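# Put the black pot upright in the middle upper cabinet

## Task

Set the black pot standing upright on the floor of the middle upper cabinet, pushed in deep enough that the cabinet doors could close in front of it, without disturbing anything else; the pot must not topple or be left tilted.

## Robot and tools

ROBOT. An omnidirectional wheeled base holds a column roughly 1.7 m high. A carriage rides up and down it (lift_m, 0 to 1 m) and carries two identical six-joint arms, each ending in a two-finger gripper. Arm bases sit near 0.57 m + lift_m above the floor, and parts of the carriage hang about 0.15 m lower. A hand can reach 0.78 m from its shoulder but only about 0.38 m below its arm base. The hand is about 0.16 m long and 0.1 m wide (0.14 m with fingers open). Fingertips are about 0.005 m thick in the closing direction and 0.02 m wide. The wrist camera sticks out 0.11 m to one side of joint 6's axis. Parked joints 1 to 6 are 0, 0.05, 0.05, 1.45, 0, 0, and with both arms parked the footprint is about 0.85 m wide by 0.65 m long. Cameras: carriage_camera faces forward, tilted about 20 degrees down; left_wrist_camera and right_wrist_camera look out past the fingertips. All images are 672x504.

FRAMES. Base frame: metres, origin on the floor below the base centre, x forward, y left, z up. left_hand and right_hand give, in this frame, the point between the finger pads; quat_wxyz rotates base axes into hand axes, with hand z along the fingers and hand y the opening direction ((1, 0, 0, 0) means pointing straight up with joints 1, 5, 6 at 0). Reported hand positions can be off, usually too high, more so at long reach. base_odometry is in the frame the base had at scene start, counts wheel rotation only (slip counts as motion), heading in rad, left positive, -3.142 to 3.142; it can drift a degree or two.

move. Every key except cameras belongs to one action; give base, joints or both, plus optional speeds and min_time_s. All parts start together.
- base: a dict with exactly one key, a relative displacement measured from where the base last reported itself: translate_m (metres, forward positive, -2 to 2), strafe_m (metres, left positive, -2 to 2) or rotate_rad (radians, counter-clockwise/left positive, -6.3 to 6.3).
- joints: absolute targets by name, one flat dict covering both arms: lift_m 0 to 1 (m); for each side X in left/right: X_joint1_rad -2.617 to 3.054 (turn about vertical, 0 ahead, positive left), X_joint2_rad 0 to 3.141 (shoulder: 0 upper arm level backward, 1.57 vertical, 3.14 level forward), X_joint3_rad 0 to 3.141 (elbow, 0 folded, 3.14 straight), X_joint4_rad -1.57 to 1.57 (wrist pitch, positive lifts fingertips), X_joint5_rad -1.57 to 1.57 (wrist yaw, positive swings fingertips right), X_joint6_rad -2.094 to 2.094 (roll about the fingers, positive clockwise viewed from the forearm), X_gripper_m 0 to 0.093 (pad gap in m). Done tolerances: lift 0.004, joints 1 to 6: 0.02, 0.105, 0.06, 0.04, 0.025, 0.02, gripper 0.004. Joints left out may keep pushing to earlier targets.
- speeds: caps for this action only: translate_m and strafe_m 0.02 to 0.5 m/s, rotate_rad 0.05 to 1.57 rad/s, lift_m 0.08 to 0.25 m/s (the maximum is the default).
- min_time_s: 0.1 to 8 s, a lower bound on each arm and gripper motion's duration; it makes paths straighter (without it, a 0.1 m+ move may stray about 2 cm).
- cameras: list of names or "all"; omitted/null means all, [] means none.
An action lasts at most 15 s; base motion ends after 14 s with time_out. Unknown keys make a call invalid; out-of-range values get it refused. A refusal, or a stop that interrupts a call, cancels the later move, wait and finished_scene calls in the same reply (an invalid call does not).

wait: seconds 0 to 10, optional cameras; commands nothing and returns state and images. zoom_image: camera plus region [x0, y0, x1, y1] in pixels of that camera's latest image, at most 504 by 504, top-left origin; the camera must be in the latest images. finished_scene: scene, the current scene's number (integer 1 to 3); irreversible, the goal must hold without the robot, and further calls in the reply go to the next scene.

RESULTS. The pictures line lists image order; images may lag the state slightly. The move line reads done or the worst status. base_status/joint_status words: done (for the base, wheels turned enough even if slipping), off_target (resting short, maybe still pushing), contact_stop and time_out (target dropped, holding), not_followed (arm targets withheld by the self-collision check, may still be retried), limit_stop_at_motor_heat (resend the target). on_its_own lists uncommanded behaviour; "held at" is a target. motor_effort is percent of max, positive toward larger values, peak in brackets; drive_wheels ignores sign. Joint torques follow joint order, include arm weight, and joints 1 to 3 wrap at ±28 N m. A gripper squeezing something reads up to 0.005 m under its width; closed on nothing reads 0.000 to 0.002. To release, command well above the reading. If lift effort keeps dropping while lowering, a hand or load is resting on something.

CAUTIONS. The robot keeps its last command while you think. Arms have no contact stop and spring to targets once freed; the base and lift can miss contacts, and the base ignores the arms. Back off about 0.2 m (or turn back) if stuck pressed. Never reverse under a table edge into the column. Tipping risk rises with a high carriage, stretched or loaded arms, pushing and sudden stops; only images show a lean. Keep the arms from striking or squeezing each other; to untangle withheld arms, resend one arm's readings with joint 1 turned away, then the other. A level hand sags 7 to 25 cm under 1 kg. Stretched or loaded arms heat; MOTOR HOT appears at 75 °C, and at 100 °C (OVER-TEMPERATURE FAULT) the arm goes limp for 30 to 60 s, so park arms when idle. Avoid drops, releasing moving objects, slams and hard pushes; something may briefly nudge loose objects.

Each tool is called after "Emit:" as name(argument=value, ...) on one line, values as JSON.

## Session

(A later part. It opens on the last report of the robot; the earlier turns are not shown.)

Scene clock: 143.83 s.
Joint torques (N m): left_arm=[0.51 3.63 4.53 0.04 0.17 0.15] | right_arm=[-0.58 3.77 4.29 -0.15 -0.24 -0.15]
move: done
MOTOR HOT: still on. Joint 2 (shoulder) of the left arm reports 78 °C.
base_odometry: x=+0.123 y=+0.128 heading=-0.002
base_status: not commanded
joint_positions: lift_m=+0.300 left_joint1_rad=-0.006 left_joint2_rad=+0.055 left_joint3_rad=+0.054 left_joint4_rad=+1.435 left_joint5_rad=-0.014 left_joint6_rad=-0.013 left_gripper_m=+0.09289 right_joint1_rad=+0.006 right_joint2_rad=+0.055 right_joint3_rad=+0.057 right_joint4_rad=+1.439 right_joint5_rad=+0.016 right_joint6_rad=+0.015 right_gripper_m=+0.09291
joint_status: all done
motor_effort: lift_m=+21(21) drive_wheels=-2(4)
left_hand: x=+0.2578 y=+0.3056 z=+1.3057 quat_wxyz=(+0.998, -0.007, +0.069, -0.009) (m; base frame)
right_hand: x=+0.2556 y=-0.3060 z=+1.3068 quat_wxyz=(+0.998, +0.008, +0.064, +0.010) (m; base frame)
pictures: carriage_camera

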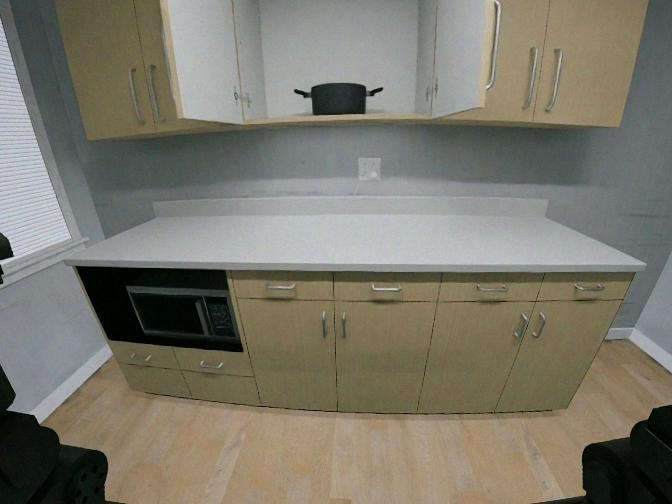

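Emit:
move(joints={"left_gripper_m": 0.0, "right_gripper_m": 0.0}, min_time_s=2, cameras=["left_wrist_camera", "right_wrist_camera"])

Emit:
move(joints={"left_gripper_m": 0.093, "right_gripper_m": 0.093}, min_time_s=2, cameras=[])

Emit:
wait(seconds=10, cameras=[])

Emit:
wait(seconds=10, cameras=[])

Emit:
wait(seconds=10, cameras=[])

Emit:
wait(seconds=10, cameras=[])

Emit:
wait(seconds=10, cameras=[])

Emit:
wait(seconds=10, cameras=[])

Emit:
wait(seconds=10, cameras=[])

Emit:
wait(seconds=10, cameras=[])

Emit:
wait(seconds=10, cameras=[])

Emit:
wait(seconds=10, cameras=[])

Emit:
wait(seconds=10, cameras=[])

Emit:
wait(seconds=10, cameras=[])

Scene clock: 147.83 s.
Joint torques (N m): left_arm=[0.55 3.56 4.59 0 0.15 0.15] | right_arm=[-0.54 3.74 4.34 -0.15 -0.21 -0.15]
move: done
MOTOR HOT: still on. Joint 2 (shoulder) of the left arm reports 74 °C.
base_odometry: x=+0.123 y=+0.128 heading=-0.002
base_status: not commanded
joint_positions: lift_m=+0.300 left_joint1_rad=-0.006 left_joint2_rad=+0.055 left_joint3_rad=+0.054 left_joint4_rad=+1.436 left_joint5_rad=-0.012 left_joint6_rad=-0.011 left_gripper_m=+0.00020 right_joint1_rad=+0.006 right_joint2_rad=+0.055 right_joint3_rad=+0.057 right_joint4_rad=+1.441 right_joint5_rad=+0.014 right_joint6_rad=+0.012 right_gripper_m=+0.00022
joint_status: all done
motor_effort: lift_m=+21(21) drive_wheels=-3(4)
left_hand: x=+0.2575 y=+0.3052 z=+1.3057 quat_wxyz=(+0.998, -0.006, +0.068, -0.008) (m; base frame)
right_hand: x=+0.2552 y=-0.3057 z=+1.3069 quat_wxyz=(+0.998, +0.007, +0.064, +0.008) (m; base frame)
pictures: left_wrist_camera, right_wrist_camera

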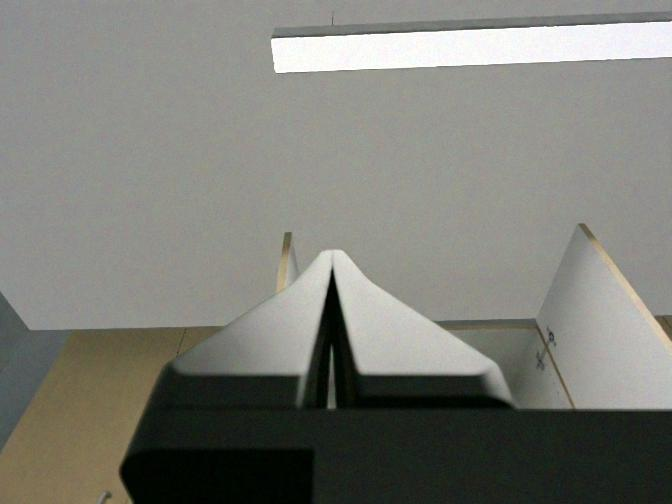

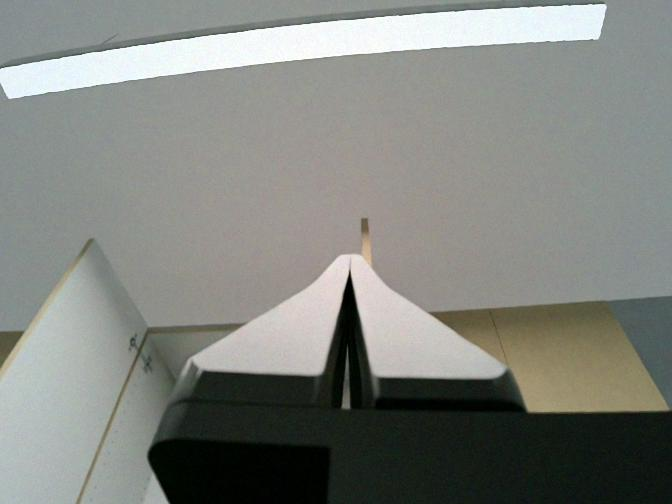

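Scene clock: 150.13 s.
Joint torques (N m): left_arm=[0.57 3.59 4.57 0.01 0.15 0.14] | right_arm=[-0.59 3.71 4.38 -0.16 -0.21 -0.16]
move: done
MOTOR HOT: cleared for the motors of the left arm.
base_odometry: x=+0.123 y=+0.128 heading=-0.002
base_status: not commanded
joint_positions: lift_m=+0.300 left_joint1_rad=-0.006 left_joint2_rad=+0.055 left_joint3_rad=+0.054 left_joint4_rad=+1.437 left_joint5_rad=-0.012 left_joint6_rad=-0.011 left_gripper_m=+0.09286 right_joint1_rad=+0.006 right_joint2_rad=+0.055 right_joint3_rad=+0.057 right_joint4_rad=+1.441 right_joint5_rad=+0.014 right_joint6_rad=+0.012 right_gripper_m=+0.09289
joint_status: all done
motor_effort: lift_m=+21(21) drive_wheels=-4(4)
left_hand: x=+0.2574 y=+0.3052 z=+1.3057 quat_wxyz=(+0.998, -0.006, +0.068, -0.008) (m; base frame)
right_hand: x=+0.2552 y=-0.3056 z=+1.3069 quat_wxyz=(+0.998, +0.007, +0.064, +0.009) (m; base frame)
pictures: none
No camera images: "cameras" was empty.

Scene clock: 160.13 s.
Joint torques (N m): left_arm=[0.47 3.62 4.56 0 0.15 0.14] | right_arm=[-0.54 3.81 4.36 -0.16 -0.2 -0.13]
base_odometry: x=+0.123 y=+0.128 heading=-0.002
base_status: not commanded
joint_positions: lift_m=+0.300 left_joint1_rad=-0.006 left_joint2_rad=+0.055 left_joint3_rad=+0.054 left_joint4_rad=+1.437 left_joint5_rad=-0.012 left_joint6_rad=-0.011 left_gripper_m=+0.09286 right_joint1_rad=+0.006 right_joint2_rad=+0.055 right_joint3_rad=+0.057 right_joint4_rad=+1.442 right_joint5_rad=+0.014 right_joint6_rad=+0.012 right_gripper_m=+0.09289
joint_status: all done
motor_effort: lift_m=+21(21) drive_wheels=-4(4)
left_hand: x=+0.2573 y=+0.3052 z=+1.3058 quat_wxyz=(+0.998, -0.006, +0.067, -0.008) (m; base frame)
right_hand: x=+0.2551 y=-0.3056 z=+1.3069 quat_wxyz=(+0.998, +0.007, +0.063, +0.009) (m; base frame)
wait: 10.00 s; at rest by 0.27 s
pictures: none
No camera images: "cameras" was empty.

Scene clock: 170.13 s.
Joint torques (N m): left_arm=[0.5 3.6 4.57 0.02 0.15 0.15] | right_arm=[-0.62 3.79 4.33 -0.16 -0.2 -0.15]
base_odometry: x=+0.123 y=+0.128 heading=-0.002
base_status: not commanded
joint_positions: lift_m=+0.300 left_joint1_rad=-0.006 left_joint2_rad=+0.055 left_joint3_rad=+0.054 left_joint4_rad=+1.437 left_joint5_rad=-0.012 left_joint6_rad=-0.011 left_gripper_m=+0.09286 right_joint1_rad=+0.006 right_joint2_rad=+0.055 right_joint3_rad=+0.057 right_joint4_rad=+1.442 right_joint5_rad=+0.014 right_joint6_rad=+0.012 right_gripper_m=+0.09289
joint_status: all done
motor_effort: lift_m=+21(21) drive_wheels=-3(4)
left_hand: x=+0.2573 y=+0.3052 z=+1.3058 quat_wxyz=(+0.998, -0.006, +0.067, -0.008) (m; base frame)
right_hand: x=+0.2550 y=-0.3056 z=+1.3069 quat_wxyz=(+0.998, +0.007, +0.063, +0.009) (m; base frame)
wait: 10.00 s; at rest by 0.27 s
pictures: none
No camera images: "cameras" was empty.

Scene clock: 180.13 s.
Joint torques (N m): left_arm=[0.57 3.6 4.51 -0.01 0.16 0.13] | right_arm=[-0.49 3.75 4.36 -0.17 -0.19 -0.16]
base_odometry: x=+0.123 y=+0.128 heading=-0.002
base_status: not commanded
joint_positions: lift_m=+0.300 left_joint1_rad=-0.006 left_joint2_rad=+0.055 left_joint3_rad=+0.054 left_joint4_rad=+1.437 left_joint5_rad=-0.012 left_joint6_rad=-0.011 left_gripper_m=+0.09286 right_joint1_rad=+0.006 right_joint2_rad=+0.055 right_joint3_rad=+0.057 right_joint4_rad=+1.442 right_joint5_rad=+0.014 right_joint6_rad=+0.012 right_gripper_m=+0.09289
joint_status: all done
motor_effort: lift_m=+21(21) drive_wheels=-3(4)
left_hand: x=+0.2573 y=+0.3052 z=+1.3058 quat_wxyz=(+0.998, -0.006, +0.067, -0.008) (m; base frame)
right_hand: x=+0.2550 y=-0.3056 z=+1.3069 quat_wxyz=(+0.998, +0.007, +0.063, +0.009) (m; base frame)
wait: 10.00 s; at rest by 0.27 s
pictures: none
No camera images: "cameras" was empty.

Scene clock: 190.13 s.
Joint torques (N m): left_arm=[0.5 3.59 4.6 0.02 0.15 0.14] | right_arm=[-0.62 3.74 4.33 -0.18 -0.2 -0.17]
base_odometry: x=+0.123 y=+0.128 heading=-0.002
base_status: not commanded
joint_positions: lift_m=+0.300 left_joint1_rad=-0.006 left_joint2_rad=+0.055 left_joint3_rad=+0.054 left_joint4_rad=+1.437 left_joint5_rad=-0.012 left_joint6_rad=-0.011 left_gripper_m=+0.09286 right_joint1_rad=+0.006 right_joint2_rad=+0.055 right_joint3_rad=+0.057 right_joint4_rad=+1.443 right_joint5_rad=+0.014 right_joint6_rad=+0.012 right_gripper_m=+0.09289
joint_status: all done
motor_effort: lift_m=+21(21) drive_wheels=-3(4)
left_hand: x=+0.2573 y=+0.3052 z=+1.3058 quat_wxyz=(+0.998, -0.006, +0.067, -0.008) (m; base frame)
right_hand: x=+0.2549 y=-0.3056 z=+1.3069 quat_wxyz=(+0.998, +0.007, +0.063, +0.009) (m; base frame)
wait: 10.00 s; at rest by 0.27 s
pictures: none
No camera images: "cameras" was empty.

Scene clock: 200.13 s.
Joint torques (N m): left_arm=[0.5 3.66 4.52 0.01 0.15 0.15] | right_arm=[-0.55 3.84 4.37 -0.17 -0.19 -0.16]
base_odometry: x=+0.123 y=+0.128 heading=-0.002
base_status: not commanded
joint_positions: lift_m=+0.300 left_joint1_rad=-0.006 left_joint2_rad=+0.055 left_joint3_rad=+0.054 left_joint4_rad=+1.437 left_joint5_rad=-0.012 left_joint6_rad=-0.011 left_gripper_m=+0.09286 right_joint1_rad=+0.006 right_joint2_rad=+0.055 right_joint3_rad=+0.057 right_joint4_rad=+1.443 right_joint5_rad=+0.014 right_joint6_rad=+0.012 right_gripper_m=+0.09289
joint_status: all done
motor_effort: lift_m=+21(21) drive_wheels=-3(4)
left_hand: x=+0.2573 y=+0.3052 z=+1.3058 quat_wxyz=(+0.998, -0.006, +0.067, -0.008) (m; base frame)
right_hand: x=+0.2549 y=-0.3056 z=+1.3069 quat_wxyz=(+0.998, +0.007, +0.063, +0.009) (m; base frame)
wait: 10.00 s; at rest by 0.27 s
pictures: none
No camera images: "cameras" was empty.

Scene clock: 210.13 s.
Joint torques (N m): left_arm=[0.5 3.66 4.52 0.01 0.14 0.16] | right_arm=[-0.61 3.84 4.3 -0.15 -0.19 -0.13]
base_odometry: x=+0.123 y=+0.128 heading=-0.002
base_status: not commanded
joint_positions: lift_m=+0.300 left_joint1_rad=-0.006 left_joint2_rad=+0.055 left_joint3_rad=+0.054 left_joint4_rad=+1.437 left_joint5_rad=-0.012 left_joint6_rad=-0.011 left_gripper_m=+0.09286 right_joint1_rad=+0.006 right_joint2_rad=+0.055 right_joint3_rad=+0.057 right_joint4_rad=+1.443 right_joint5_rad=+0.014 right_joint6_rad=+0.012 right_gripper_m=+0.09289
joint_status: all done
motor_effort: lift_m=+21(21) drive_wheels=-2(4)
left_hand: x=+0.2573 y=+0.3052 z=+1.3058 quat_wxyz=(+0.998, -0.006, +0.067, -0.008) (m; base frame)
right_hand: x=+0.2549 y=-0.3056 z=+1.3069 quat_wxyz=(+0.998, +0.007, +0.063, +0.009) (m; base frame)
wait: 10.00 s; at rest by 0.27 s
pictures: none
No camera images: "cameras" was empty.

Scene clock: 220.13 s.
Joint torques (N m): left_arm=[0.5 3.6 4.53 0 0.14 0.13] | right_arm=[-0.51 3.62 4.31 -0.16 -0.22 -0.15]
base_odometry: x=+0.123 y=+0.128 heading=-0.002
base_status: not commanded
joint_positions: lift_m=+0.300 left_joint1_rad=-0.006 left_joint2_rad=+0.055 left_joint3_rad=+0.054 left_joint4_rad=+1.437 left_joint5_rad=-0.012 left_joint6_rad=-0.011 left_gripper_m=+0.09286 right_joint1_rad=+0.006 right_joint2_rad=+0.055 right_joint3_rad=+0.057 right_joint4_rad=+1.443 right_joint5_rad=+0.014 right_joint6_rad=+0.012 right_gripper_m=+0.09289
joint_status: all done
motor_effort: lift_m=+21(21) drive_wheels=-2(4)
left_hand: x=+0.2573 y=+0.3052 z=+1.3058 quat_wxyz=(+0.998, -0.006, +0.067, -0.008) (m; base frame)
right_hand: x=+0.2549 y=-0.3056 z=+1.3069 quat_wxyz=(+0.998, +0.007, +0.063, +0.009) (m; base frame)
wait: 10.00 s; at rest by 0.27 s
pictures: none
No camera images: "cameras" was empty.

Scene clock: 230.13 s.
Joint torques (N m): left_arm=[0.55 3.59 4.56 0.01 0.15 0.15] | right_arm=[-0.61 3.78 4.26 -0.19 -0.2 -0.13]
base_odometry: x=+0.123 y=+0.128 heading=-0.002
base_status: not commanded
joint_positions: lift_m=+0.300 left_joint1_rad=-0.006 left_joint2_rad=+0.055 left_joint3_rad=+0.054 left_joint4_rad=+1.437 left_joint5_rad=-0.012 left_joint6_rad=-0.011 left_gripper_m=+0.09286 right_joint1_rad=+0.006 right_joint2_rad=+0.055 right_joint3_rad=+0.057 right_joint4_rad=+1.443 right_joint5_rad=+0.014 right_joint6_rad=+0.012 right_gripper_m=+0.09289
joint_status: all done
motor_effort: lift_m=+21(21) drive_wheels=-2(4)
left_hand: x=+0.2573 y=+0.3052 z=+1.3058 quat_wxyz=(+0.998, -0.006, +0.067, -0.008) (m; base frame)
right_hand: x=+0.2549 y=-0.3056 z=+1.3069 quat_wxyz=(+0.998, +0.007, +0.063, +0.009) (m; base frame)
wait: 10.00 s; at rest by 0.27 s
pictures: none
No camera images: "cameras" was empty.

Scene clock: 240.13 s.
Joint torques (N m): left_arm=[0.57 3.62 4.52 0.01 0.15 0.16] | right_arm=[-0.61 3.82 4.42 -0.17 -0.19 -0.15]
base_odometry: x=+0.123 y=+0.128 heading=-0.002
base_status: not commanded
joint_positions: lift_m=+0.300 left_joint1_rad=-0.006 left_joint2_rad=+0.055 left_joint3_rad=+0.054 left_joint4_rad=+1.437 left_joint5_rad=-0.012 left_joint6_rad=-0.011 left_gripper_m=+0.09286 right_joint1_rad=+0.006 right_joint2_rad=+0.055 right_joint3_rad=+0.057 right_joint4_rad=+1.443 right_joint5_rad=+0.014 right_joint6_rad=+0.012 right_gripper_m=+0.09289
joint_status: all done
motor_effort: lift_m=+21(21) drive_wheels=-3(4)
left_hand: x=+0.2573 y=+0.3052 z=+1.3058 quat_wxyz=(+0.998, -0.006, +0.067, -0.008) (m; base frame)
right_hand: x=+0.2549 y=-0.3056 z=+1.3069 quat_wxyz=(+0.998, +0.007, +0.063, +0.009) (m; base frame)
wait: 10.00 s; at rest by 0.27 s
pictures: none
No camera images: "cameras" was empty.

Scene clock: 250.13 s.
Joint torques (N m): left_arm=[0.55 3.59 4.52 0.01 0.16 0.15] | right_arm=[-0.59 3.73 4.3 -0.16 -0.2 -0.16]
base_odometry: x=+0.123 y=+0.128 heading=-0.002
base_status: not commanded
joint_positions: lift_m=+0.300 left_joint1_rad=-0.006 left_joint2_rad=+0.055 left_joint3_rad=+0.054 left_joint4_rad=+1.437 left_joint5_rad=-0.012 left_joint6_rad=-0.011 left_gripper_m=+0.09286 right_joint1_rad=+0.006 right_joint2_rad=+0.055 right_joint3_rad=+0.057 right_joint4_rad=+1.443 right_joint5_rad=+0.014 right_joint6_rad=+0.012 right_gripper_m=+0.09289
joint_status: all done
motor_effort: lift_m=+21(21) drive_wheels=-3(4)
left_hand: x=+0.2573 y=+0.3052 z=+1.3058 quat_wxyz=(+0.998, -0.006, +0.067, -0.008) (m; base frame)
right_hand: x=+0.2549 y=-0.3056 z=+1.3069 quat_wxyz=(+0.998, +0.007, +0.063, +0.009) (m; base frame)
wait: 10.00 s; at rest by 0.27 s
pictures: none
No camera images: "cameras" was empty.

Scene clock: 260.13 s.
Joint torques (N m): left_arm=[0.57 3.62 4.49 0.01 0.15 0.15] | right_arm=[-0.53 3.75 4.3 -0.17 -0.19 -0.14]
base_odometry: x=+0.123 y=+0.128 heading=-0.002
base_status: not commanded
joint_positions: lift_m=+0.300 left_joint1_rad=-0.006 left_joint2_rad=+0.055 left_joint3_rad=+0.054 left_joint4_rad=+1.437 left_joint5_rad=-0.012 left_joint6_rad=-0.011 left_gripper_m=+0.09286 right_joint1_rad=+0.006 right_joint2_rad=+0.055 right_joint3_rad=+0.057 right_joint4_rad=+1.443 right_joint5_rad=+0.014 right_joint6_rad=+0.012 right_gripper_m=+0.09289
joint_status: all done
motor_effort: lift_m=+21(21) drive_wheels=-3(4)
left_hand: x=+0.2573 y=+0.3052 z=+1.3058 quat_wxyz=(+0.998, -0.006, +0.067, -0.008) (m; base frame)
right_hand: x=+0.2549 y=-0.3056 z=+1.3069 quat_wxyz=(+0.998, +0.007, +0.063, +0.009) (m; base frame)
wait: 10.00 s; at rest by 0.27 s
pictures: none
No camera images: "cameras" was empty.

Scene clock: 270.13 s.
Joint torques (N m): left_arm=[0.55 3.59 4.51 0.01 0.15 0.13] | right_arm=[-0.55 3.81 4.34 -0.16 -0.19 -0.16]
base_odometry: x=+0.123 y=+0.128 heading=-0.002
base_status: not commanded
joint_positions: lift_m=+0.300 left_joint1_rad=-0.006 left_joint2_rad=+0.055 left_joint3_rad=+0.054 left_joint4_rad=+1.437 left_joint5_rad=-0.012 left_joint6_rad=-0.011 left_gripper_m=+0.09286 right_joint1_rad=+0.006 right_joint2_rad=+0.055 right_joint3_rad=+0.057 right_joint4_rad=+1.443 right_joint5_rad=+0.014 right_joint6_rad=+0.012 right_gripper_m=+0.09289
joint_status: all done
motor_effort: lift_m=+21(21) drive_wheels=-3(4)
left_hand: x=+0.2573 y=+0.3052 z=+1.3058 quat_wxyz=(+0.998, -0.006, +0.067, -0.008) (m; base frame)
right_hand: x=+0.2549 y=-0.3056 z=+1.3069 quat_wxyz=(+0.998, +0.007, +0.063, +0.009) (m; base frame)
wait: 10.00 s; at rest by 0.27 s
pictures: none
No camera images: "cameras" was empty.

Emit:
move(cameras=["carriage_camera"])

Scene clock: 273.17 s.
Joint torques (N m): left_arm=[0.51 3.59 4.56 0 0.15 0.14] | right_arm=[-0.59 3.78 4.3 -0.16 -0.18 -0.14]
base_odometry: x=+0.123 y=+0.128 heading=-0.002
base_status: not commanded
joint_positions: lift_m=+0.300 left_joint1_rad=-0.006 left_joint2_rad=+0.055 left_joint3_rad=+0.054 left_joint4_rad=+1.437 left_joint5_rad=-0.012 left_joint6_rad=-0.011 left_gripper_m=+0.09286 right_joint1_rad=+0.006 right_joint2_rad=+0.055 right_joint3_rad=+0.057 right_joint4_rad=+1.443 right_joint5_rad=+0.014 right_joint6_rad=+0.012 right_gripper_m=+0.09289
joint_status: all done
motor_effort: lift_m=+21(21) drive_wheels=-3(4)
left_hand: x=+0.2573 y=+0.3052 z=+1.3058 quat_wxyz=(+0.998, -0.006, +0.067, -0.008) (m; base frame)
right_hand: x=+0.2549 y=-0.3056 z=+1.3069 quat_wxyz=(+0.998, +0.007, +0.063, +0.009) (m; base frame)
pictures: carriage_camera

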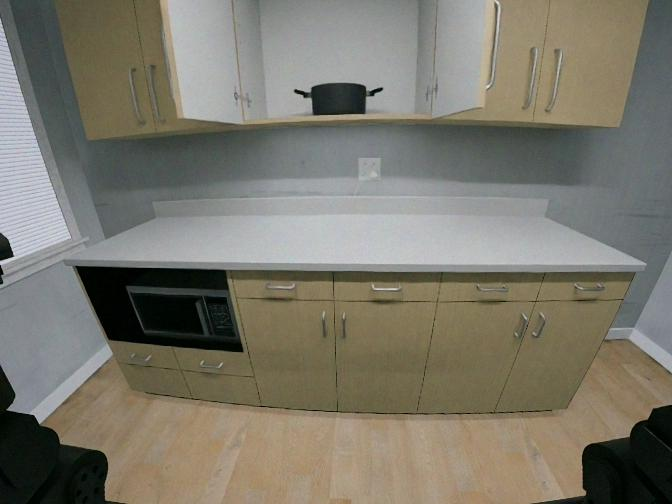

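Emit:
wait(seconds=10, cameras=[])

Emit:
wait(seconds=10, cameras=[])

Emit:
wait(seconds=10, cameras=[])

Emit:
wait(seconds=10, cameras=[])

Emit:
wait(seconds=10, cameras=[])

Emit:
wait(seconds=10, cameras=[])

Emit:
wait(seconds=10, cameras=[])

Emit:
wait(seconds=10, cameras=[])

Emit:
wait(seconds=10, cameras=[])

Emit:
wait(seconds=10, cameras=[])

Emit:
wait(seconds=10, cameras=[])

Emit:
wait(seconds=10, cameras=[])

Emit:
wait(seconds=10, cameras=[])

Emit:
wait(seconds=10, cameras=[])

Emit:
wait(seconds=10, cameras=[])

Emit:
wait(seconds=10, cameras=["carriage_camera"])

Scene clock: 285.00 s.
Joint torques (N m): left_arm=[0.54 3.59 4.55 0.03 0.15 0.17] | right_arm=[-0.55 3.7 4.26 -0.15 -0.17 -0.15]
base_odometry: x=+0.123 y=+0.128 heading=-0.002
base_status: not commanded
joint_positions: lift_m=+0.300 left_joint1_rad=-0.006 left_joint2_rad=+0.055 left_joint3_rad=+0.054 left_joint4_rad=+1.437 left_joint5_rad=-0.012 left_joint6_rad=-0.011 left_gripper_m=+0.09286 right_joint1_rad=+0.006 right_joint2_rad=+0.055 right_joint3_rad=+0.057 right_joint4_rad=+1.443 right_joint5_rad=+0.014 right_joint6_rad=+0.012 right_gripper_m=+0.09289
joint_status: all done
motor_effort: lift_m=+21(21) drive_wheels=-3(4)
left_hand: x=+0.2573 y=+0.3052 z=+1.3058 quat_wxyz=(+0.998, -0.006, +0.067, -0.008) (m; base frame)
right_hand: x=+0.2549 y=-0.3056 z=+1.3069 quat_wxyz=(+0.998, +0.007, +0.063, +0.009) (m; base frame)
wait: 10.00 s; at rest from the start
pictures: none
No camera images: "cameras" was empty.

Scene clock: 295.00 s.
Joint torques (N m): left_arm=[0.49 3.59 4.57 0.02 0.16 0.14] | right_arm=[-0.53 3.79 4.33 -0.16 -0.18 -0.16]
base_odometry: x=+0.123 y=+0.128 heading=-0.002
base_status: not commanded
joint_positions: lift_m=+0.300 left_joint1_rad=-0.006 left_joint2_rad=+0.055 left_joint3_rad=+0.054 left_joint4_rad=+1.437 left_joint5_rad=-0.012 left_joint6_rad=-0.011 left_gripper_m=+0.09286 right_joint1_rad=+0.006 right_joint2_rad=+0.055 right_joint3_rad=+0.057 right_joint4_rad=+1.443 right_joint5_rad=+0.014 right_joint6_rad=+0.012 right_gripper_m=+0.09289
joint_status: all done
motor_effort: lift_m=+21(21) drive_wheels=-3(4)
left_hand: x=+0.2573 y=+0.3052 z=+1.3058 quat_wxyz=(+0.998, -0.006, +0.067, -0.008) (m; base frame)
right_hand: x=+0.2549 y=-0.3056 z=+1.3069 quat_wxyz=(+0.998, +0.007, +0.063, +0.009) (m; base frame)
wait: 10.00 s; at rest by 0.27 s
pictures: none
No camera images: "cameras" was empty.

Scene clock: 305.00 s.
Joint torques (N m): left_arm=[0.47 3.59 4.53 0 0.16 0.15] | right_arm=[-0.61 3.75 4.31 -0.16 -0.2 -0.14]
base_odometry: x=+0.123 y=+0.128 heading=-0.002
base_status: not commanded
joint_positions: lift_m=+0.300 left_joint1_rad=-0.006 left_joint2_rad=+0.055 left_joint3_rad=+0.054 left_joint4_rad=+1.437 left_joint5_rad=-0.012 left_joint6_rad=-0.011 left_gripper_m=+0.09286 right_joint1_rad=+0.006 right_joint2_rad=+0.055 right_joint3_rad=+0.057 right_joint4_rad=+1.443 right_joint5_rad=+0.014 right_joint6_rad=+0.012 right_gripper_m=+0.09289
joint_status: all done
motor_effort: lift_m=+21(21) drive_wheels=-2(4)
left_hand: x=+0.2573 y=+0.3052 z=+1.3058 quat_wxyz=(+0.998, -0.006, +0.067, -0.008) (m; base frame)
right_hand: x=+0.2549 y=-0.3056 z=+1.3069 quat_wxyz=(+0.998, +0.007, +0.063, +0.009) (m; base frame)
wait: 10.00 s; at rest by 0.27 s
pictures: none
No camera images: "cameras" was empty.

Scene clock: 315.00 s.
Joint torques (N m): left_arm=[0.53 3.59 4.55 0.01 0.15 0.15] | right_arm=[-0.55 3.67 4.37 -0.14 -0.19 -0.15]
base_odometry: x=+0.123 y=+0.128 heading=-0.002
base_status: not commanded
joint_positions: lift_m=+0.300 left_joint1_rad=-0.006 left_joint2_rad=+0.055 left_joint3_rad=+0.054 left_joint4_rad=+1.437 left_joint5_rad=-0.012 left_joint6_rad=-0.011 left_gripper_m=+0.09286 right_joint1_rad=+0.006 right_joint2_rad=+0.055 right_joint3_rad=+0.057 right_joint4_rad=+1.443 right_joint5_rad=+0.014 right_joint6_rad=+0.012 right_gripper_m=+0.09289
joint_status: all done
motor_effort: lift_m=+21(21) drive_wheels=-3(4)
left_hand: x=+0.2573 y=+0.3052 z=+1.3058 quat_wxyz=(+0.998, -0.006, +0.067, -0.008) (m; base frame)
right_hand: x=+0.2549 y=-0.3056 z=+1.3069 quat_wxyz=(+0.998, +0.007, +0.063, +0.009) (m; base frame)
wait: 10.00 s; at rest by 0.27 s
pictures: none
No camera images: "cameras" was empty.

Scene clock: 325.00 s.
Joint torques (N m): left_arm=[0.58 3.54 4.55 0.01 0.17 0.14] | right_arm=[-0.55 3.77 4.4 -0.17 -0.2 -0.14]
base_odometry: x=+0.123 y=+0.128 heading=-0.002
base_status: not commanded
joint_positions: lift_m=+0.300 left_joint1_rad=-0.006 left_joint2_rad=+0.055 left_joint3_rad=+0.054 left_joint4_rad=+1.437 left_joint5_rad=-0.012 left_joint6_rad=-0.011 left_gripper_m=+0.09286 right_joint1_rad=+0.006 right_joint2_rad=+0.055 right_joint3_rad=+0.057 right_joint4_rad=+1.443 right_joint5_rad=+0.014 right_joint6_rad=+0.012 right_gripper_m=+0.09289
joint_status: all done
motor_effort: lift_m=+21(21) drive_wheels=-2(4)
left_hand: x=+0.2573 y=+0.3052 z=+1.3058 quat_wxyz=(+0.998, -0.006, +0.067, -0.008) (m; base frame)
right_hand: x=+0.2549 y=-0.3056 z=+1.3069 quat_wxyz=(+0.998, +0.007, +0.063, +0.009) (m; base frame)
wait: 10.00 s; at rest by 0.27 s
pictures: none
No camera images: "cameras" was empty.

Scene clock: 335.00 s.
Joint torques (N m): left_arm=[0.51 3.56 4.55 -0.01 0.14 0.15] | right_arm=[-0.55 3.78 4.31 -0.15 -0.17 -0.15]
base_odometry: x=+0.123 y=+0.128 heading=-0.002
base_status: not commanded
joint_positions: lift_m=+0.300 left_joint1_rad=-0.006 left_joint2_rad=+0.055 left_joint3_rad=+0.054 left_joint4_rad=+1.437 left_joint5_rad=-0.012 left_joint6_rad=-0.011 left_gripper_m=+0.09286 right_joint1_rad=+0.006 right_joint2_rad=+0.055 right_joint3_rad=+0.057 right_joint4_rad=+1.443 right_joint5_rad=+0.014 right_joint6_rad=+0.012 right_gripper_m=+0.09289
joint_status: all done
motor_effort: lift_m=+21(21) drive_wheels=-3(4)
left_hand: x=+0.2573 y=+0.3052 z=+1.3058 quat_wxyz=(+0.998, -0.006, +0.067, -0.008) (m; base frame)
right_hand: x=+0.2549 y=-0.3056 z=+1.3069 quat_wxyz=(+0.998, +0.007, +0.063, +0.009) (m; base frame)
wait: 10.00 s; at rest by 0.27 s
pictures: none
No camera images: "cameras" was empty.

Scene clock: 345.00 s.
Joint torques (N m): left_arm=[0.53 3.52 4.56 0 0.14 0.16] | right_arm=[-0.54 3.74 4.26 -0.15 -0.2 -0.16]
base_odometry: x=+0.123 y=+0.128 heading=-0.002
base_status: not commanded
joint_positions: lift_m=+0.300 left_joint1_rad=-0.006 left_joint2_rad=+0.055 left_joint3_rad=+0.054 left_joint4_rad=+1.437 left_joint5_rad=-0.012 left_joint6_rad=-0.011 left_gripper_m=+0.09286 right_joint1_rad=+0.006 right_joint2_rad=+0.055 right_joint3_rad=+0.057 right_joint4_rad=+1.443 right_joint5_rad=+0.014 right_joint6_rad=+0.012 right_gripper_m=+0.09289
joint_status: all done
motor_effort: lift_m=+21(21) drive_wheels=-4(4)
left_hand: x=+0.2573 y=+0.3052 z=+1.3058 quat_wxyz=(+0.998, -0.006, +0.067, -0.008) (m; base frame)
right_hand: x=+0.2549 y=-0.3056 z=+1.3069 quat_wxyz=(+0.998, +0.007, +0.063, +0.009) (m; base frame)
wait: 10.00 s; at rest by 0.27 s
pictures: none
No camera images: "cameras" was empty.

Scene clock: 355.00 s.
Joint torques (N m): left_arm=[0.55 3.56 4.49 0.02 0.15 0.14] | right_arm=[-0.57 3.73 4.36 -0.18 -0.19 -0.15]
base_odometry: x=+0.123 y=+0.128 heading=-0.002
base_status: not commanded
joint_positions: lift_m=+0.300 left_joint1_rad=-0.006 left_joint2_rad=+0.055 left_joint3_rad=+0.054 left_joint4_rad=+1.437 left_joint5_rad=-0.012 left_joint6_rad=-0.011 left_gripper_m=+0.09286 right_joint1_rad=+0.006 right_joint2_rad=+0.055 right_joint3_rad=+0.057 right_joint4_rad=+1.443 right_joint5_rad=+0.014 right_joint6_rad=+0.012 right_gripper_m=+0.09289
joint_status: all done
motor_effort: lift_m=+21(21) drive_wheels=-3(4)
left_hand: x=+0.2573 y=+0.3052 z=+1.3058 quat_wxyz=(+0.998, -0.006, +0.067, -0.008) (m; base frame)
right_hand: x=+0.2549 y=-0.3056 z=+1.3069 quat_wxyz=(+0.998, +0.007, +0.063, +0.009) (m; base frame)
wait: 10.00 s; at rest by 0.27 s
pictures: none
No camera images: "cameras" was empty.

Scene clock: 365.00 s.
Joint torques (N m): left_arm=[0.55 3.59 4.51 0.01 0.14 0.15] | right_arm=[-0.59 3.69 4.34 -0.18 -0.2 -0.15]
base_odometry: x=+0.123 y=+0.128 heading=-0.002
base_status: not commanded
joint_positions: lift_m=+0.300 left_joint1_rad=-0.006 left_joint2_rad=+0.055 left_joint3_rad=+0.054 left_joint4_rad=+1.437 left_joint5_rad=-0.012 left_joint6_rad=-0.011 left_gripper_m=+0.09286 right_joint1_rad=+0.006 right_joint2_rad=+0.055 right_joint3_rad=+0.057 right_joint4_rad=+1.443 right_joint5_rad=+0.014 right_joint6_rad=+0.012 right_gripper_m=+0.09289
joint_status: all done
motor_effort: lift_m=+21(21) drive_wheels=-2(4)
left_hand: x=+0.2573 y=+0.3052 z=+1.3058 quat_wxyz=(+0.998, -0.006, +0.067, -0.008) (m; base frame)
right_hand: x=+0.2549 y=-0.3056 z=+1.3069 quat_wxyz=(+0.998, +0.007, +0.063, +0.009) (m; base frame)
wait: 10.00 s; at rest by 0.27 s
pictures: none
No camera images: "cameras" was empty.

Scene clock: 375.00 s.
Joint torques (N m): left_arm=[0.51 3.58 4.53 0 0.15 0.16] | right_arm=[-0.58 3.73 4.3 -0.16 -0.19 -0.13]
base_odometry: x=+0.123 y=+0.128 heading=-0.002
base_status: not commanded
joint_positions: lift_m=+0.300 left_joint1_rad=-0.006 left_joint2_rad=+0.055 left_joint3_rad=+0.054 left_joint4_rad=+1.437 left_joint5_rad=-0.012 left_joint6_rad=-0.011 left_gripper_m=+0.09286 right_joint1_rad=+0.006 right_joint2_rad=+0.055 right_joint3_rad=+0.057 right_joint4_rad=+1.443 right_joint5_rad=+0.014 right_joint6_rad=+0.012 right_gripper_m=+0.09289
joint_status: all done
motor_effort: lift_m=+21(21) drive_wheels=-2(4)
left_hand: x=+0.2573 y=+0.3052 z=+1.3058 quat_wxyz=(+0.998, -0.006, +0.067, -0.008) (m; base frame)
right_hand: x=+0.2549 y=-0.3056 z=+1.3069 quat_wxyz=(+0.998, +0.007, +0.063, +0.009) (m; base frame)
wait: 10.00 s; at rest by 0.27 s
pictures: none
No camera images: "cameras" was empty.

Scene clock: 385.00 s.
Joint torques (N m): left_arm=[0.58 3.58 4.53 0 0.14 0.13] | right_arm=[-0.57 3.82 4.37 -0.17 -0.19 -0.15]
base_odometry: x=+0.123 y=+0.128 heading=-0.002
base_status: not commanded
joint_positions: lift_m=+0.300 left_joint1_rad=-0.006 left_joint2_rad=+0.055 left_joint3_rad=+0.054 left_joint4_rad=+1.437 left_joint5_rad=-0.012 left_joint6_rad=-0.011 left_gripper_m=+0.09286 right_joint1_rad=+0.006 right_joint2_rad=+0.055 right_joint3_rad=+0.057 right_joint4_rad=+1.443 right_joint5_rad=+0.014 right_joint6_rad=+0.012 right_gripper_m=+0.09289
joint_status: all done
motor_effort: lift_m=+21(21) drive_wheels=-3(4)
left_hand: x=+0.2573 y=+0.3052 z=+1.3058 quat_wxyz=(+0.998, -0.006, +0.067, -0.008) (m; base frame)
right_hand: x=+0.2549 y=-0.3056 z=+1.3069 quat_wxyz=(+0.998, +0.007, +0.063, +0.009) (m; base frame)
wait: 10.00 s; at rest by 0.27 s
pictures: none
No camera images: "cameras" was empty.

Scene clock: 395.00 s.
Joint torques (N m): left_arm=[0.51 3.59 4.53 0 0.15 0.13] | right_arm=[-0.53 3.73 4.29 -0.18 -0.2 -0.16]
base_odometry: x=+0.123 y=+0.128 heading=-0.002
base_status: not commanded
joint_positions: lift_m=+0.300 left_joint1_rad=-0.006 left_joint2_rad=+0.055 left_joint3_rad=+0.054 left_joint4_rad=+1.437 left_joint5_rad=-0.012 left_joint6_rad=-0.011 left_gripper_m=+0.09286 right_joint1_rad=+0.006 right_joint2_rad=+0.055 right_joint3_rad=+0.057 right_joint4_rad=+1.443 right_joint5_rad=+0.014 right_joint6_rad=+0.012 right_gripper_m=+0.09289
joint_status: all done
motor_effort: lift_m=+21(21) drive_wheels=-3(4)
left_hand: x=+0.2573 y=+0.3052 z=+1.3058 quat_wxyz=(+0.998, -0.006, +0.067, -0.008) (m; base frame)
right_hand: x=+0.2549 y=-0.3056 z=+1.3069 quat_wxyz=(+0.998, +0.007, +0.063, +0.009) (m; base frame)
wait: 10.00 s; at rest by 0.27 s
pictures: none
No camera images: "cameras" was empty.

Scene clock: 405.00 s.
Joint torques (N m): left_arm=[0.53 3.58 4.48 0.01 0.12 0.16] | right_arm=[-0.59 3.79 4.36 -0.19 -0.18 -0.16]
base_odometry: x=+0.123 y=+0.128 heading=-0.002
base_status: not commanded
joint_positions: lift_m=+0.300 left_joint1_rad=-0.006 left_joint2_rad=+0.055 left_joint3_rad=+0.054 left_joint4_rad=+1.437 left_joint5_rad=-0.012 left_joint6_rad=-0.011 left_gripper_m=+0.09286 right_joint1_rad=+0.006 right_joint2_rad=+0.055 right_joint3_rad=+0.057 right_joint4_rad=+1.443 right_joint5_rad=+0.014 right_joint6_rad=+0.012 right_gripper_m=+0.09289
joint_status: all done
motor_effort: lift_m=+21(21) drive_wheels=-2(4)
left_hand: x=+0.2573 y=+0.3052 z=+1.3058 quat_wxyz=(+0.998, -0.006, +0.067, -0.008) (m; base frame)
right_hand: x=+0.2549 y=-0.3056 z=+1.3069 quat_wxyz=(+0.998, +0.007, +0.063, +0.009) (m; base frame)
wait: 10.00 s; at rest by 0.27 s
pictures: none
No camera images: "cameras" was empty.

Scene clock: 415.00 s.
Joint torques (N m): left_arm=[0.54 3.58 4.51 0 0.15 0.14] | right_arm=[-0.55 3.86 4.37 -0.15 -0.2 -0.15]
base_odometry: x=+0.123 y=+0.128 heading=-0.002
base_status: not commanded
joint_positions: lift_m=+0.300 left_joint1_rad=-0.006 left_joint2_rad=+0.055 left_joint3_rad=+0.054 left_joint4_rad=+1.437 left_joint5_rad=-0.012 left_joint6_rad=-0.011 left_gripper_m=+0.09286 right_joint1_rad=+0.006 right_joint2_rad=+0.055 right_joint3_rad=+0.057 right_joint4_rad=+1.443 right_joint5_rad=+0.014 right_joint6_rad=+0.012 right_gripper_m=+0.09289
joint_status: all done
motor_effort: lift_m=+21(21) drive_wheels=-3(4)
left_hand: x=+0.2573 y=+0.3052 z=+1.3058 quat_wxyz=(+0.998, -0.006, +0.067, -0.008) (m; base frame)
right_hand: x=+0.2549 y=-0.3056 z=+1.3069 quat_wxyz=(+0.998, +0.007, +0.063, +0.009) (m; base frame)
wait: 10.00 s; at rest by 0.27 s
pictures: none
No camera images: "cameras" was empty.

Scene clock: 425.00 s.
Joint torques (N m): left_arm=[0.53 3.55 4.55 0 0.15 0.14] | right_arm=[-0.54 3.79 4.31 -0.16 -0.18 -0.15]
base_odometry: x=+0.123 y=+0.128 heading=-0.002
base_status: not commanded
joint_positions: lift_m=+0.300 left_joint1_rad=-0.006 left_joint2_rad=+0.055 left_joint3_rad=+0.054 left_joint4_rad=+1.437 left_joint5_rad=-0.012 left_joint6_rad=-0.011 left_gripper_m=+0.09286 right_joint1_rad=+0.006 right_joint2_rad=+0.055 right_joint3_rad=+0.057 right_joint4_rad=+1.443 right_joint5_rad=+0.014 right_joint6_rad=+0.012 right_gripper_m=+0.09289
joint_status: all done
motor_effort: lift_m=+21(21) drive_wheels=-2(4)
left_hand: x=+0.2573 y=+0.3052 z=+1.3058 quat_wxyz=(+0.998, -0.006, +0.067, -0.008) (m; base frame)
right_hand: x=+0.2549 y=-0.3056 z=+1.3069 quat_wxyz=(+0.998, +0.007, +0.063, +0.009) (m; base frame)
wait: 10.00 s; at rest by 0.27 s
pictures: none
No camera images: "cameras" was empty.

Scene clock: 435.00 s.
Joint torques (N m): left_arm=[0.5 3.56 4.53 0.02 0.14 0.13] | right_arm=[-0.58 3.77 4.4 -0.17 -0.2 -0.16]
base_odometry: x=+0.123 y=+0.128 heading=-0.002
base_status: not commanded
joint_positions: lift_m=+0.300 left_joint1_rad=-0.006 left_joint2_rad=+0.055 left_joint3_rad=+0.054 left_joint4_rad=+1.437 left_joint5_rad=-0.012 left_joint6_rad=-0.011 left_gripper_m=+0.09286 right_joint1_rad=+0.006 right_joint2_rad=+0.055 right_joint3_rad=+0.057 right_joint4_rad=+1.443 right_joint5_rad=+0.014 right_joint6_rad=+0.012 right_gripper_m=+0.09289
joint_status: all done
motor_effort: lift_m=+21(21) drive_wheels=-3(4)
left_hand: x=+0.2573 y=+0.3052 z=+1.3058 quat_wxyz=(+0.998, -0.006, +0.067, -0.008) (m; base frame)
right_hand: x=+0.2549 y=-0.3056 z=+1.3069 quat_wxyz=(+0.998, +0.007, +0.063, +0.009) (m; base frame)
wait: 10.00 s; at rest by 0.27 s
pictures: carriage_camera

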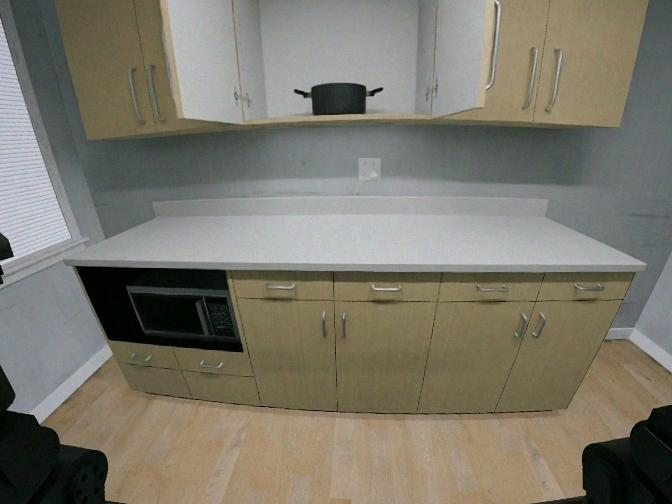

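Emit:
finished_scene(scene=1)

The scene is finished: the task was done.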